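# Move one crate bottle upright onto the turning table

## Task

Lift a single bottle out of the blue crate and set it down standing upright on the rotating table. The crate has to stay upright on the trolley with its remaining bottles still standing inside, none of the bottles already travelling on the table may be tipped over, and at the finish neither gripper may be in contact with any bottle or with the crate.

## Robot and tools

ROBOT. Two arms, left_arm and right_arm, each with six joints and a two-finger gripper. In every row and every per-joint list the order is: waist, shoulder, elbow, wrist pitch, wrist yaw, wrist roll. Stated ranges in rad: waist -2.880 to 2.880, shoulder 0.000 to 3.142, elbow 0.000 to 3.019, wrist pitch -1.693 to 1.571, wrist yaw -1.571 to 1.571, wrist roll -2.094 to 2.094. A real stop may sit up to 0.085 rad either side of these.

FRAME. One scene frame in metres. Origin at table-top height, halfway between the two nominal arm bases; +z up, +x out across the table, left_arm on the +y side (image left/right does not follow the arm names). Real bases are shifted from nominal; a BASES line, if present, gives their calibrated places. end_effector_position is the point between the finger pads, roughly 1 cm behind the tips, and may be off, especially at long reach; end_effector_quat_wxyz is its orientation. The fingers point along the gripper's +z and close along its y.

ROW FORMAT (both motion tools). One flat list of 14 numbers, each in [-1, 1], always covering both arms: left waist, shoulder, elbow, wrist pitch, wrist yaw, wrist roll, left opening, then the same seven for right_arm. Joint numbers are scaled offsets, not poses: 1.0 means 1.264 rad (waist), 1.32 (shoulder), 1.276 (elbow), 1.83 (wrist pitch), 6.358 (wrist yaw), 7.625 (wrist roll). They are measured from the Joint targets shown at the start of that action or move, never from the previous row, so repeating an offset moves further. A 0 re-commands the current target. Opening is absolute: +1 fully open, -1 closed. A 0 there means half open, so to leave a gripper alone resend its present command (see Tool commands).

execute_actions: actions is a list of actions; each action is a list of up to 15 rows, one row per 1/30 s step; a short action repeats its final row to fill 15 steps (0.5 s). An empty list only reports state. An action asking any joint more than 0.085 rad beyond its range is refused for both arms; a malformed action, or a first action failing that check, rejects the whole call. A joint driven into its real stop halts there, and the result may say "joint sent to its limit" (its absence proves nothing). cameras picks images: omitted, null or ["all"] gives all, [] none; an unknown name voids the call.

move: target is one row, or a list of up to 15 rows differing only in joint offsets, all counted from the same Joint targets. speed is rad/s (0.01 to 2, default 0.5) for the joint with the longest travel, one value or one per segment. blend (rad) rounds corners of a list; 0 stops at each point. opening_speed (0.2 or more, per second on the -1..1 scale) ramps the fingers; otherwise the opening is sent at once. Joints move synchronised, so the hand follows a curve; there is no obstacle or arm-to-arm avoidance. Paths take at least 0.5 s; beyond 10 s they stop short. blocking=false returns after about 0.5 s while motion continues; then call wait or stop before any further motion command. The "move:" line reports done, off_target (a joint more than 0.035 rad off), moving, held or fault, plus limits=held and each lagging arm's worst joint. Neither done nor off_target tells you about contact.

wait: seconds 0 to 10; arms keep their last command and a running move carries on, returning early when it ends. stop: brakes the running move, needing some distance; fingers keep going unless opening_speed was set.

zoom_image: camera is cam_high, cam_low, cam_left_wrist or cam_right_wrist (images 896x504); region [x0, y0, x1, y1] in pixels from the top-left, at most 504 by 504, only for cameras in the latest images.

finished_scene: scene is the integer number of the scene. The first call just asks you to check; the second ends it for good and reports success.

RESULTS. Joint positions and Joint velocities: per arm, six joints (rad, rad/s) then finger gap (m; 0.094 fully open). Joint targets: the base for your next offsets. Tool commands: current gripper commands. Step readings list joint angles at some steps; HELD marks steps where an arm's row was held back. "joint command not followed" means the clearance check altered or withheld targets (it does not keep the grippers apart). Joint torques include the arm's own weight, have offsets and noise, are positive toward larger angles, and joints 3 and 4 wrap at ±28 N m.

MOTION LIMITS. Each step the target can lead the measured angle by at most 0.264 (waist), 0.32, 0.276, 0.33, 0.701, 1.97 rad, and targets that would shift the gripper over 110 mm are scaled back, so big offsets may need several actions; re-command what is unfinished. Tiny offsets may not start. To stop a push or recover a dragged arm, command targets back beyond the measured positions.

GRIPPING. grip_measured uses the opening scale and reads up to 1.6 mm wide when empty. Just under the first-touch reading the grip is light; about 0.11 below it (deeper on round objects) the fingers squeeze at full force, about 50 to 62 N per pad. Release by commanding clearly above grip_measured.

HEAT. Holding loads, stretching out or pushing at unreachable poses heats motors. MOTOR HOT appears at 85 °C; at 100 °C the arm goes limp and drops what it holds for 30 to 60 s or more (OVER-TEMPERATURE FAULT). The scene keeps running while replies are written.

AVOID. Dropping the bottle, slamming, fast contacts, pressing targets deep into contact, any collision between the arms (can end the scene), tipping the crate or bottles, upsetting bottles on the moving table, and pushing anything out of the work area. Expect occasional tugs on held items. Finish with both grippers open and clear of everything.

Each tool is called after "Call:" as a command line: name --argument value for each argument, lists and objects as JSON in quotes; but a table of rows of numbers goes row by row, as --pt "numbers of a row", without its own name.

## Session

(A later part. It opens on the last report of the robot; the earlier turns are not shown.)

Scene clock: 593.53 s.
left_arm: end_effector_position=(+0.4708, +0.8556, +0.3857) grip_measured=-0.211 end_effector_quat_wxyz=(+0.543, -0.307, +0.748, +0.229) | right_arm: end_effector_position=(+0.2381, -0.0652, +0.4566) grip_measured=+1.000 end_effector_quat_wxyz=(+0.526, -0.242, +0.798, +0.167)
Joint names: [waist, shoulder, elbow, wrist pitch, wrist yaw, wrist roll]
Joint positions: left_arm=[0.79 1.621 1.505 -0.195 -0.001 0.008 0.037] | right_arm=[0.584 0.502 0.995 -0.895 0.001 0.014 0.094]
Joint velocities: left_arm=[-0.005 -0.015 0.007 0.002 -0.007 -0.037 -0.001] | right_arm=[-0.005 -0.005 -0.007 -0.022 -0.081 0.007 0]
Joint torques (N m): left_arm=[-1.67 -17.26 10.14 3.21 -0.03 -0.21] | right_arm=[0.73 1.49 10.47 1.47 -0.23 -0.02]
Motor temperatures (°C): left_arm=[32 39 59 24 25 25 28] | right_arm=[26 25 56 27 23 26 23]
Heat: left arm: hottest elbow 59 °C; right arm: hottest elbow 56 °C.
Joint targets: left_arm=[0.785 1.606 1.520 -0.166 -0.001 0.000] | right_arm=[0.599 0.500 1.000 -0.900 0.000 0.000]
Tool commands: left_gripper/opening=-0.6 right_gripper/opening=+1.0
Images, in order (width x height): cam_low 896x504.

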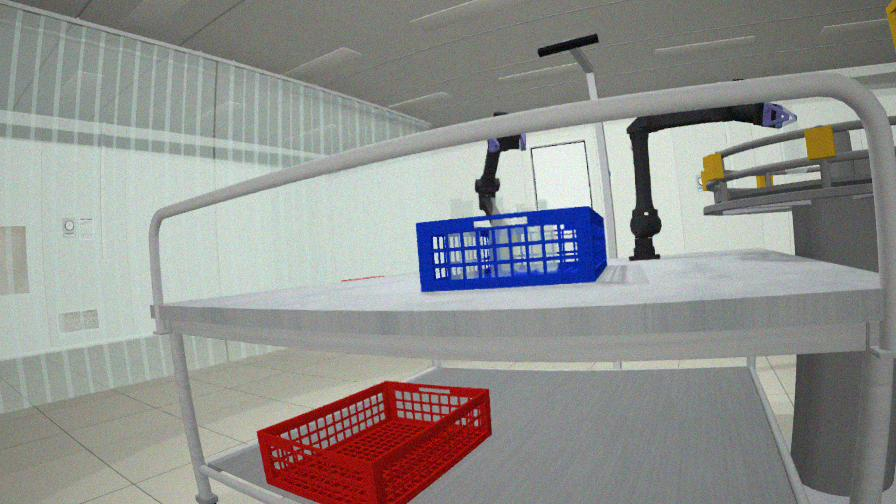

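Call:
move --target '[0, 0, -0.0412, 0.0287, 0, 0, -0.6, 0, 0, 0, 0, 0, 0, 1.0]' --speed 0.1 --cameras '["cam_low", "cam_left_wrist"]'

Call:
zoom_image --camera "cam_low" --region '[740, 90, 850, 210]'

Scene clock: 608.83 s.
left_arm: end_effector_position=(+0.4687, +0.8536, +0.3657) grip_measured=-0.211 end_effector_quat_wxyz=(+0.543, -0.307, +0.748, +0.228) | right_arm: end_effector_position=(+0.2381, -0.0652, +0.4566) grip_measured=+1.000 end_effector_quat_wxyz=(+0.526, -0.242, +0.798, +0.167)
Joint names: [waist, shoulder, elbow, wrist pitch, wrist yaw, wrist roll]
Joint positions: left_arm=[0.79 1.621 1.452 -0.143 -0.001 0.008 0.037] | right_arm=[0.584 0.502 0.995 -0.895 0.001 0.014 0.094]
Joint velocities: left_arm=[0.005 -0.005 -0.007 0.012 -0.066 0.007 0.001] | right_arm=[-0.005 -0.005 -0.012 -0.007 -0.022 -0.037 0]
Joint torques (N m): left_arm=[-2.43 -16.91 10.11 3.15 0 -0.19] | right_arm=[0.67 1.55 10.48 1.47 -0.23 -0.02]
Motor temperatures (°C): left_arm=[31 39 59 24 25 25 29] | right_arm=[25 25 56 27 23 26 23]
Heat: left arm: hottest elbow 59 °C; right arm: hottest elbow 56 °C.
Joint targets: left_arm=[0.785 1.606 1.468 -0.113 -0.001 0.000] | right_arm=[0.599 0.500 1.000 -0.900 0.000 0.000]
move: done
Images, in order (width x height): cam_low 896x504, cam_left_wrist 896x504.

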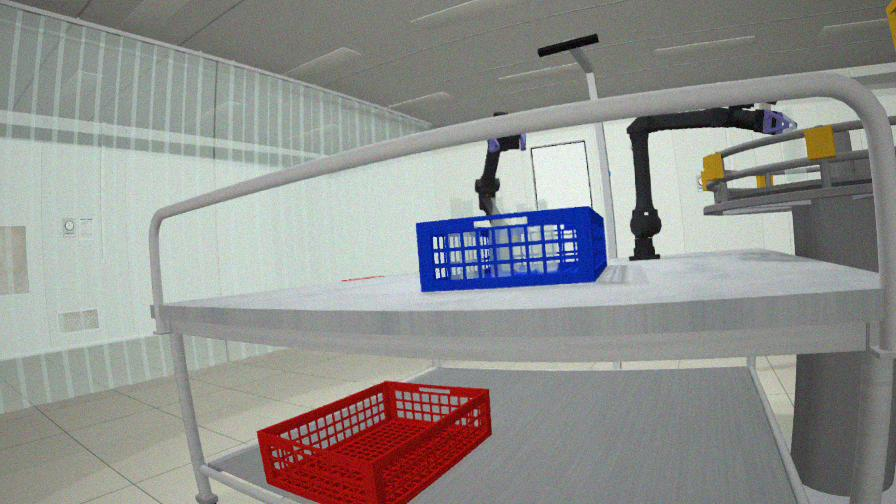

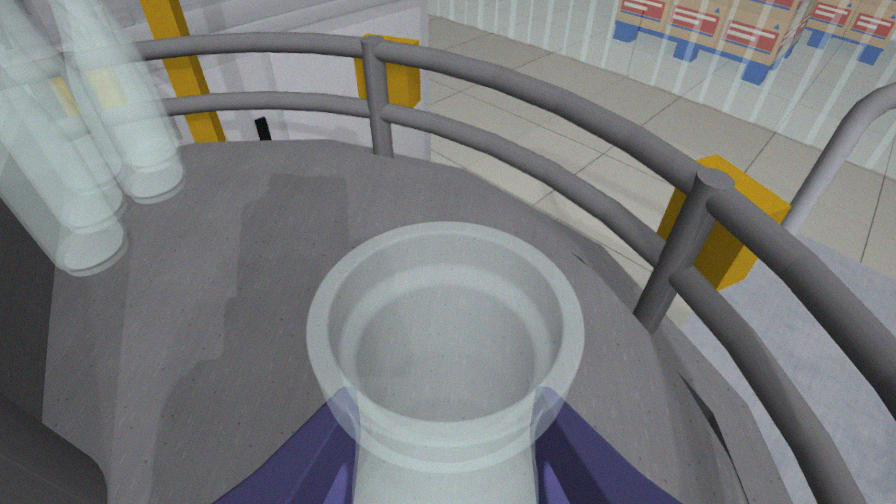

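Scaled by 4.200 from the camera's 896x504 image, which has a finer 1280x720 frame.

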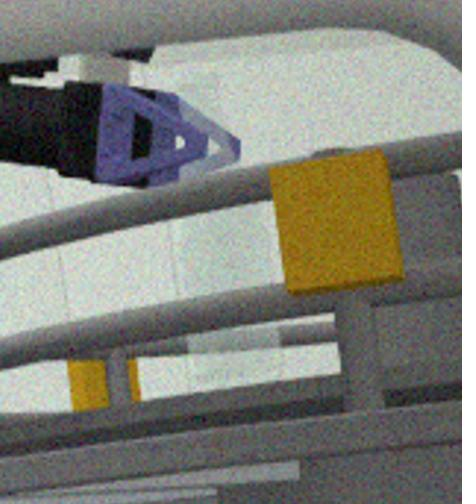

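Call:
move --target '[0, 0, -0.0123, 0.0086, 0, 0, -0.6, 0, 0, 0, 0, 0, 0, 1.0]' --speed 0.05 --cameras '[]'

Call:
move --target '[0, 0, -0.0123, 0.0086, 0, 0, -0.6, 0, 0, 0, 0, 0, 0, 1.0]' --speed 0.05 --cameras '["cam_low", "cam_left_wrist"]'

Call:
zoom_image --camera "cam_low" --region '[740, 90, 850, 210]'

Scene clock: 617.03 s.
left_arm: end_effector_position=(+0.4680, +0.8529, +0.3601) grip_measured=-0.211 end_effector_quat_wxyz=(+0.543, -0.307, +0.748, +0.229) | right_arm: end_effector_position=(+0.2381, -0.0652, +0.4566) grip_measured=+1.000 end_effector_quat_wxyz=(+0.526, -0.242, +0.798, +0.167)
Joint names: [waist, shoulder, elbow, wrist pitch, wrist yaw, wrist roll]
Joint positions: left_arm=[0.79 1.621 1.437 -0.127 -0.001 0.008 0.037] | right_arm=[0.584 0.502 0.995 -0.895 0.001 0.014 0.094]
Joint velocities: left_arm=[-0.015 -0.015 -0.007 -0.002 0.037 -0.037 0] | right_arm=[0.005 -0.015 0.012 -0.017 0.007 -0.125 0]
Joint torques (N m): left_arm=[-2.67 -17.2 10.07 3.02 0.03 -0.2] | right_arm=[0.73 1.49 10.45 1.46 -0.24 -0.02]
Motor temperatures (°C): left_arm=[31 39 59 24 25 25 29] | right_arm=[25 25 56 27 23 26 23]
Heat: left arm: hottest elbow 59 °C; right arm: hottest elbow 56 °C.
Joint targets: left_arm=[0.785 1.606 1.452 -0.098 -0.001 0.000] | right_arm=[0.599 0.500 1.000 -0.900 0.000 0.000]
move: done
No camera images: "cameras" was empty.

Scene clock: 617.87 s.
left_arm: end_effector_position=(+0.4672, +0.8521, +0.3542) grip_measured=-0.211 end_effector_quat_wxyz=(+0.543, -0.307, +0.748, +0.229) | right_arm: end_effector_position=(+0.2381, -0.0652, +0.4566) grip_measured=+1.000 end_effector_quat_wxyz=(+0.526, -0.242, +0.798, +0.167)
Joint names: [waist, shoulder, elbow, wrist pitch, wrist yaw, wrist roll]
Joint positions: left_arm=[0.79 1.621 1.421 -0.112 -0.001 0.008 0.037] | right_arm=[0.584 0.502 0.995 -0.895 0.001 0.014 0.094]
Joint velocities: left_arm=[-0.015 -0.015 -0.012 0.017 -0.007 0.007 -0.001] | right_arm=[-0.005 0.005 0.002 -0.007 0.007 0.037 0]
Joint torques (N m): left_arm=[-1.96 -16.79 9.99 3.18 0 -0.22] | right_arm=[0.67 1.49 10.47 1.46 -0.23 -0.02]
Motor temperatures (°C): left_arm=[31 39 59 24 25 25 29] | right_arm=[25 25 56 27 23 26 23]
Heat: left arm: hottest elbow 59 °C; right arm: hottest elbow 56 °C.
Joint targets: left_arm=[0.785 1.606 1.436 -0.082 -0.001 0.000] | right_arm=[0.599 0.500 1.000 -0.900 0.000 0.000]
move: done
Images, in order (width x height): cam_low 896x504, cam_left_wrist 896x504.

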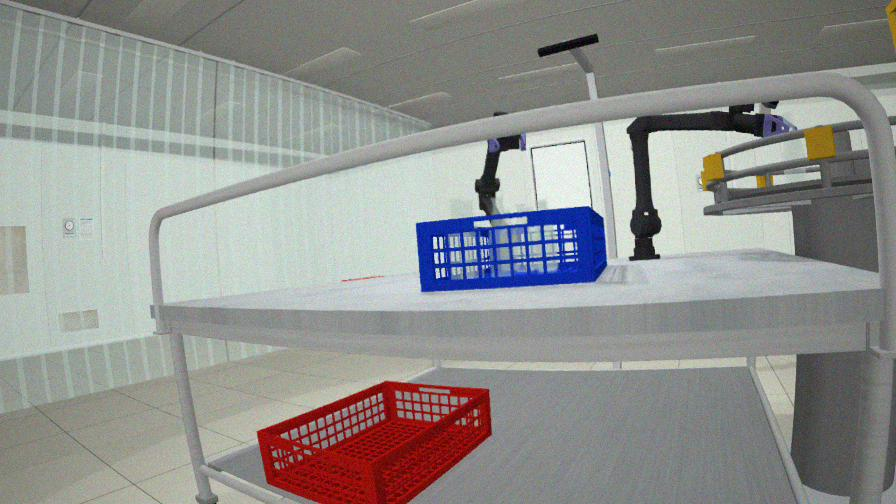

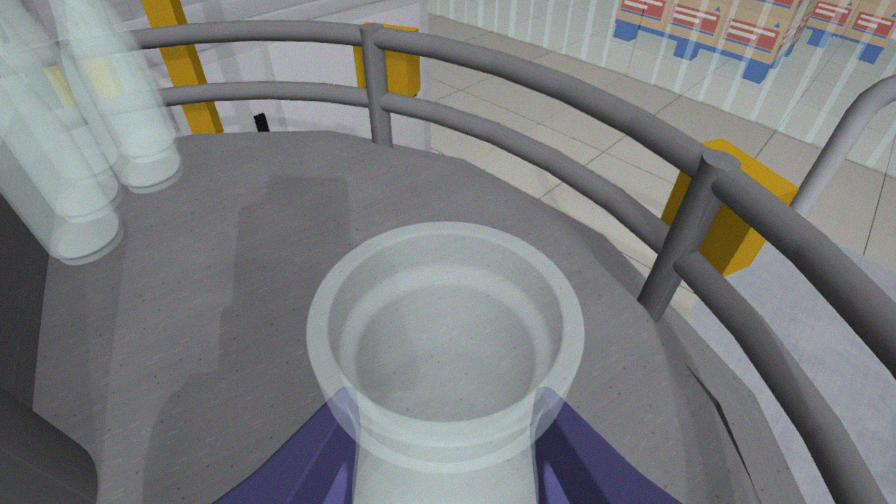

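Scaled by 4.200 from the camera's 896x504 image, which has a finer 1280x720 frame.

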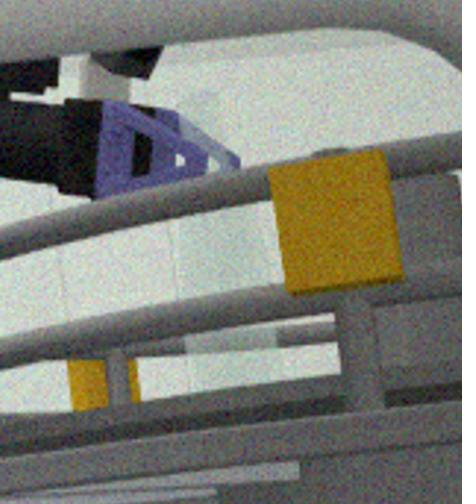

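Call:
move --target '[0, 0, -0.0103, 0.0072, 0, 0, -0.6, 0, 0, 0, 0, 0, 0, 1.0]' --speed 0.05 --cameras '[]'

Call:
move --target '[0, 0, -0.0103, 0.0072, 0, 0, -0.6, 0, 0, 0, 0, 0, 0, 1.0]' --speed 0.05 --cameras '["cam_left_wrist"]'

Scene clock: 637.30 s.
left_arm: end_effector_position=(+0.4672, +0.8520, +0.3528) grip_measured=-0.211 end_effector_quat_wxyz=(+0.546, -0.306, +0.745, +0.230) | right_arm: end_effector_position=(+0.2381, -0.0652, +0.4566) grip_measured=+1.000 end_effector_quat_wxyz=(+0.526, -0.242, +0.798, +0.167)
Joint names: [waist, shoulder, elbow, wrist pitch, wrist yaw, wrist roll]
Joint positions: left_arm=[0.79 1.621 1.412 -0.093 -0.001 0.008 0.037] | right_arm=[0.584 0.502 0.995 -0.895 0.001 0.014 0.094]
Joint velocities: left_arm=[-0.005 0.005 -0.007 -0.002 -0.022 -0.022 -0.001] | right_arm=[0.005 -0.024 0.012 -0.002 -0.022 -0.037 0]
Joint torques (N m): left_arm=[-2.49 -17.2 9.76 3.03 0 -0.2] | right_arm=[0.67 1.49 10.47 1.46 -0.23 -0.02]
Motor temperatures (°C): left_arm=[31 39 57 24 25 25 29] | right_arm=[25 25 56 27 23 26 23]
Heat: left arm: hottest elbow 57 °C; right arm: hottest elbow 56 °C.
Joint targets: left_arm=[0.785 1.606 1.423 -0.069 -0.001 0.000] | right_arm=[0.599 0.500 1.000 -0.900 0.000 0.000]
move: done
No camera images: "cameras" was empty.

Scene clock: 638.13 s.
left_arm: end_effector_position=(+0.4674, +0.8522, +0.3528) grip_measured=-0.211 end_effector_quat_wxyz=(+0.550, -0.305, +0.742, +0.232) | right_arm: end_effector_position=(+0.2381, -0.0652, +0.4566) grip_measured=+1.000 end_effector_quat_wxyz=(+0.526, -0.242, +0.798, +0.167)
Joint names: [waist, shoulder, elbow, wrist pitch, wrist yaw, wrist roll]
Joint positions: left_arm=[0.79 1.621 1.405 -0.075 -0.001 0.008 0.037] | right_arm=[0.584 0.502 0.995 -0.895 0.001 0.014 0.094]
Joint velocities: left_arm=[-0.005 -0.015 0.007 -0.002 0.022 -0.051 0] | right_arm=[-0.005 0.005 -0.007 -0.012 -0.081 -0.007 0]
Joint torques (N m): left_arm=[-2.55 -17.03 9.24 2.74 -0.02 -0.18] | right_arm=[0.73 1.55 10.47 1.47 -0.23 -0.02]
Motor temperatures (°C): left_arm=[31 39 57 24 25 25 29] | right_arm=[25 25 56 27 23 26 23]
Heat: left arm: hottest elbow 57 °C; right arm: hottest elbow 56 °C.
Joint targets: left_arm=[0.785 1.606 1.410 -0.055 -0.001 0.000] | right_arm=[0.599 0.500 1.000 -0.900 0.000 0.000]
move: done
Images, in order (width x height): cam_left_wrist 896x504.

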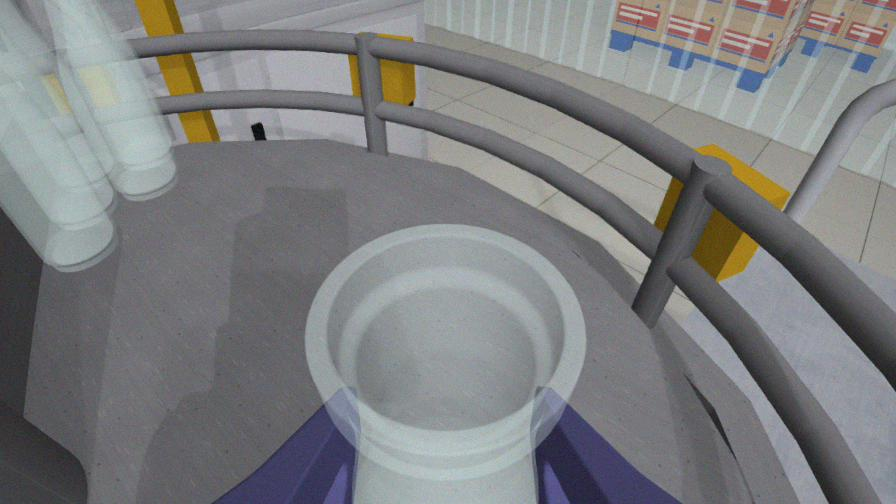

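Call:
move --target '[0, 0, 0, 0, 0, 0, 1.0, 0, 0, 0, 0, 0, 0, 1.0]' --opening_speed 2.0 --cameras '["cam_left_wrist"]'

Scene clock: 664.30 s.
left_arm: end_effector_position=(+0.4675, +0.8524, +0.3536) grip_measured=+0.998 end_effector_quat_wxyz=(+0.552, -0.305, +0.741, +0.232) | right_arm: end_effector_position=(+0.2381, -0.0652, +0.4566) grip_measured=+1.000 end_effector_quat_wxyz=(+0.526, -0.242, +0.798, +0.167)
Joint names: [waist, shoulder, elbow, wrist pitch, wrist yaw, wrist roll]
Joint positions: left_arm=[0.79 1.621 1.405 -0.072 -0.001 0.008 0.094] | right_arm=[0.584 0.502 0.995 -0.895 0.001 0.014 0.094]
Joint velocities: left_arm=[-0.005 0.005 0.007 -0.007 0.007 0.022 0] | right_arm=[0.005 -0.015 -0.007 0.022 -0.037 0.037 0]
Joint torques (N m): left_arm=[-2.37 -16.85 9.39 2.62 0.01 -0.18] | right_arm=[0.67 1.49 10.47 1.47 -0.23 -0.02]
Motor temperatures (°C): left_arm=[31 38 55 24 25 25 29] | right_arm=[25 25 56 27 23 26 23]
Heat: left arm: hottest elbow 55 °C; right arm: hottest elbow 56 °C.
Joint targets: left_arm=[0.785 1.606 1.410 -0.056 -0.001 0.000] | right_arm=[0.599 0.500 1.000 -0.900 0.000 0.000]
move: done
Images, in order (width x height): cam_left_wrist 896x504.

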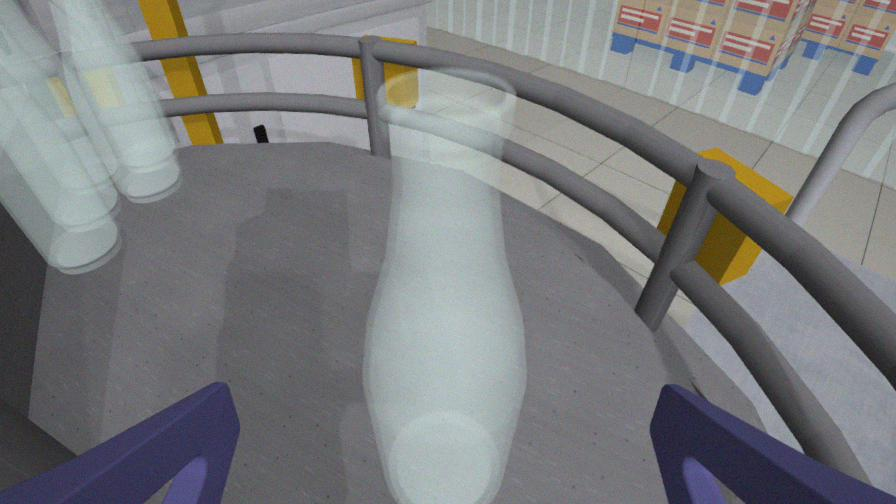

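Call:
execute_actions --actions '[]' --cameras '["cam_high", "cam_left_wrist", "cam_right_wrist"]'

Scene clock: 666.53 s.
left_arm: end_effector_position=(+0.4675, +0.8524, +0.3536) grip_measured=+0.998 end_effector_quat_wxyz=(+0.552, -0.305, +0.741, +0.232) | right_arm: end_effector_position=(+0.2381, -0.0652, +0.4566) grip_measured=+1.000 end_effector_quat_wxyz=(+0.526, -0.242, +0.798, +0.167)
Joint names: [waist, shoulder, elbow, wrist pitch, wrist yaw, wrist roll]
Joint positions: left_arm=[0.79 1.621 1.405 -0.072 -0.001 0.008 0.094] | right_arm=[0.584 0.502 0.995 -0.895 0.001 0.014 0.094]
Joint velocities: left_arm=[0.005 -0.005 0.002 -0.012 0.007 0.022 0] | right_arm=[-0.005 -0.005 -0.007 0.007 0.022 0.022 0]
Joint torques (N m): left_arm=[-1.9 -16.97 9.22 2.77 0 -0.2] | right_arm=[0.73 1.55 10.47 1.48 -0.24 -0.03]
Motor temperatures (°C): left_arm=[31 38 55 24 25 25 29] | right_arm=[25 25 56 27 23 26 23]
Heat: left arm: hottest elbow 55 °C; right arm: hottest elbow 56 °C.
Joint targets: left_arm=[0.785 1.606 1.410 -0.056 -0.001 0.000] | right_arm=[0.599 0.500 1.000 -0.900 0.000 0.000]
Tool commands: left_gripper/opening=+1.0 right_gripper/opening=+1.0
Images, in order (width x height): cam_high 896x504, cam_left_wrist 896x504, cam_right_wrist 896x504.

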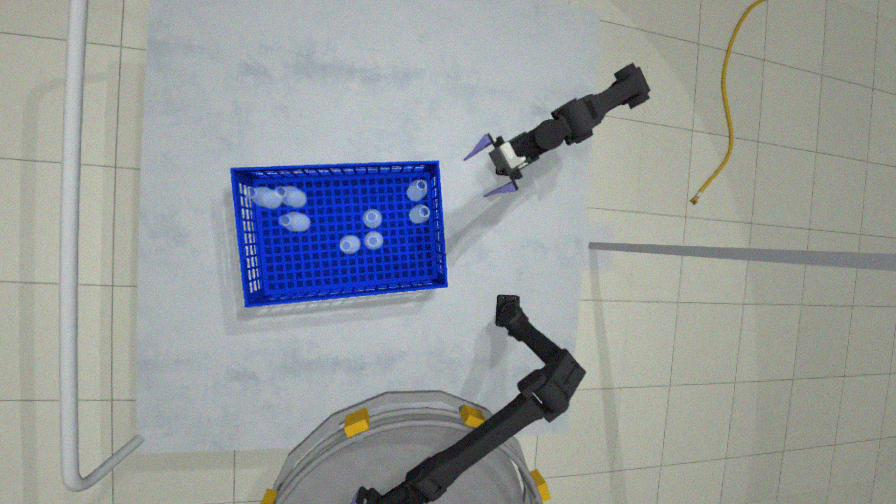

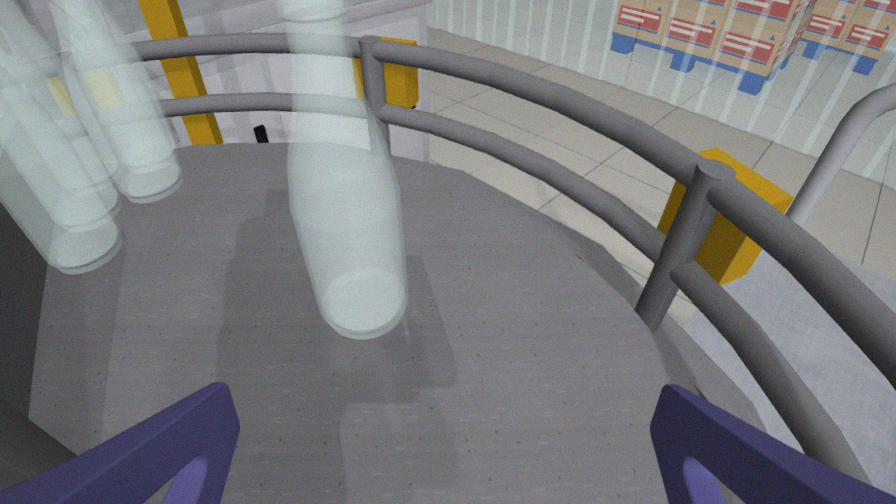

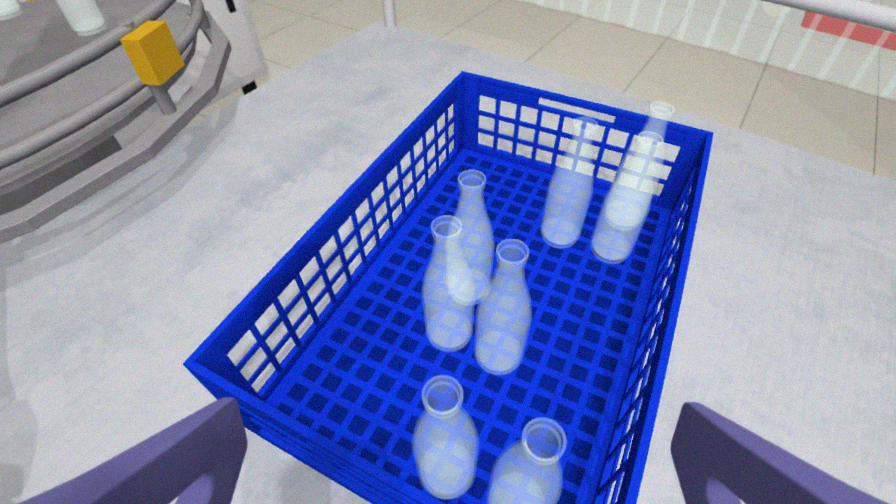

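Call:
wait --seconds 4 --cameras '["cam_left_wrist"]'

Scene clock: 674.93 s.
left_arm: end_effector_position=(+0.4675, +0.8524, +0.3536) grip_measured=+0.998 end_effector_quat_wxyz=(+0.552, -0.305, +0.741, +0.232) | right_arm: end_effector_position=(+0.2381, -0.0652, +0.4566) grip_measured=+1.000 end_effector_quat_wxyz=(+0.526, -0.242, +0.798, +0.167)
Joint names: [waist, shoulder, elbow, wrist pitch, wrist yaw, wrist roll]
Joint positions: left_arm=[0.79 1.621 1.405 -0.072 -0.001 0.008 0.094] | right_arm=[0.584 0.502 0.995 -0.895 0.001 0.014 0.094]
Joint velocities: left_arm=[-0.005 -0.015 0.012 0.012 0.007 -0.081 0] | right_arm=[0.005 -0.005 0.007 -0.007 -0.11 0.007 0]
Joint torques (N m): left_arm=[-2.55 -17.44 9.4 2.54 0.01 -0.2] | right_arm=[0.73 1.49 10.47 1.44 -0.24 -0.02]
Motor temperatures (°C): left_arm=[31 37 55 24 25 25 28] | right_arm=[25 25 56 27 23 26 23]
Heat: left arm: hottest elbow 55 °C; right arm: hottest elbow 56 °C.
Joint targets: left_arm=[0.785 1.606 1.410 -0.056 -0.001 0.000] | right_arm=[0.599 0.500 1.000 -0.900 0.000 0.000]
Tool commands: left_gripper/opening=+1.0 right_gripper/opening=+1.0
wait: 4.00 s; at rest from the start
Images, in order (width x height): cam_left_wrist 896x504.

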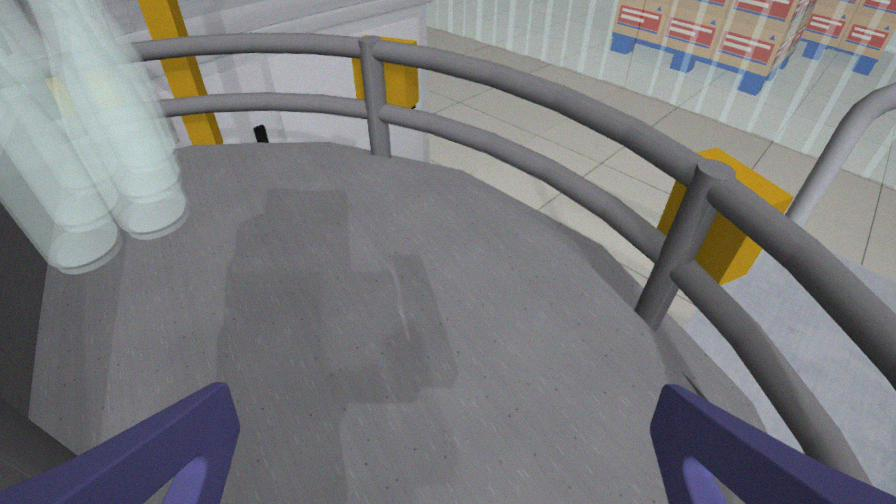

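Call:
zoom_image --camera "cam_left_wrist" --region '[0, 0, 300, 300]'

Call:
finished_scene --scene 2

Scaled by 1.680 from the camera's 896x504 image, which has a finer 1280x720 frame.

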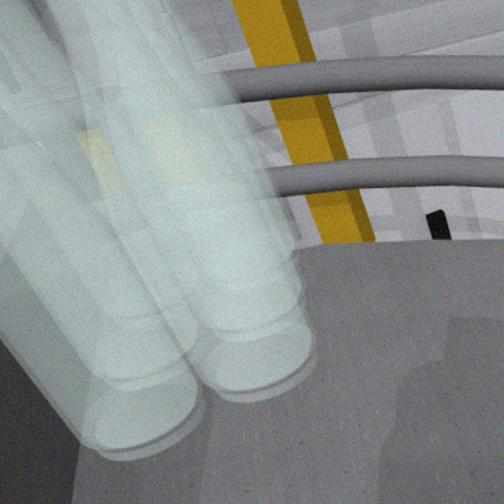

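This call ended nothing. Check each condition of the task against the scene as it is now, look again where you are not sure, and mend what is not met. Then call finished_scene again.

Call:
finished_scene --scene 2

The scene is finished: the task was done.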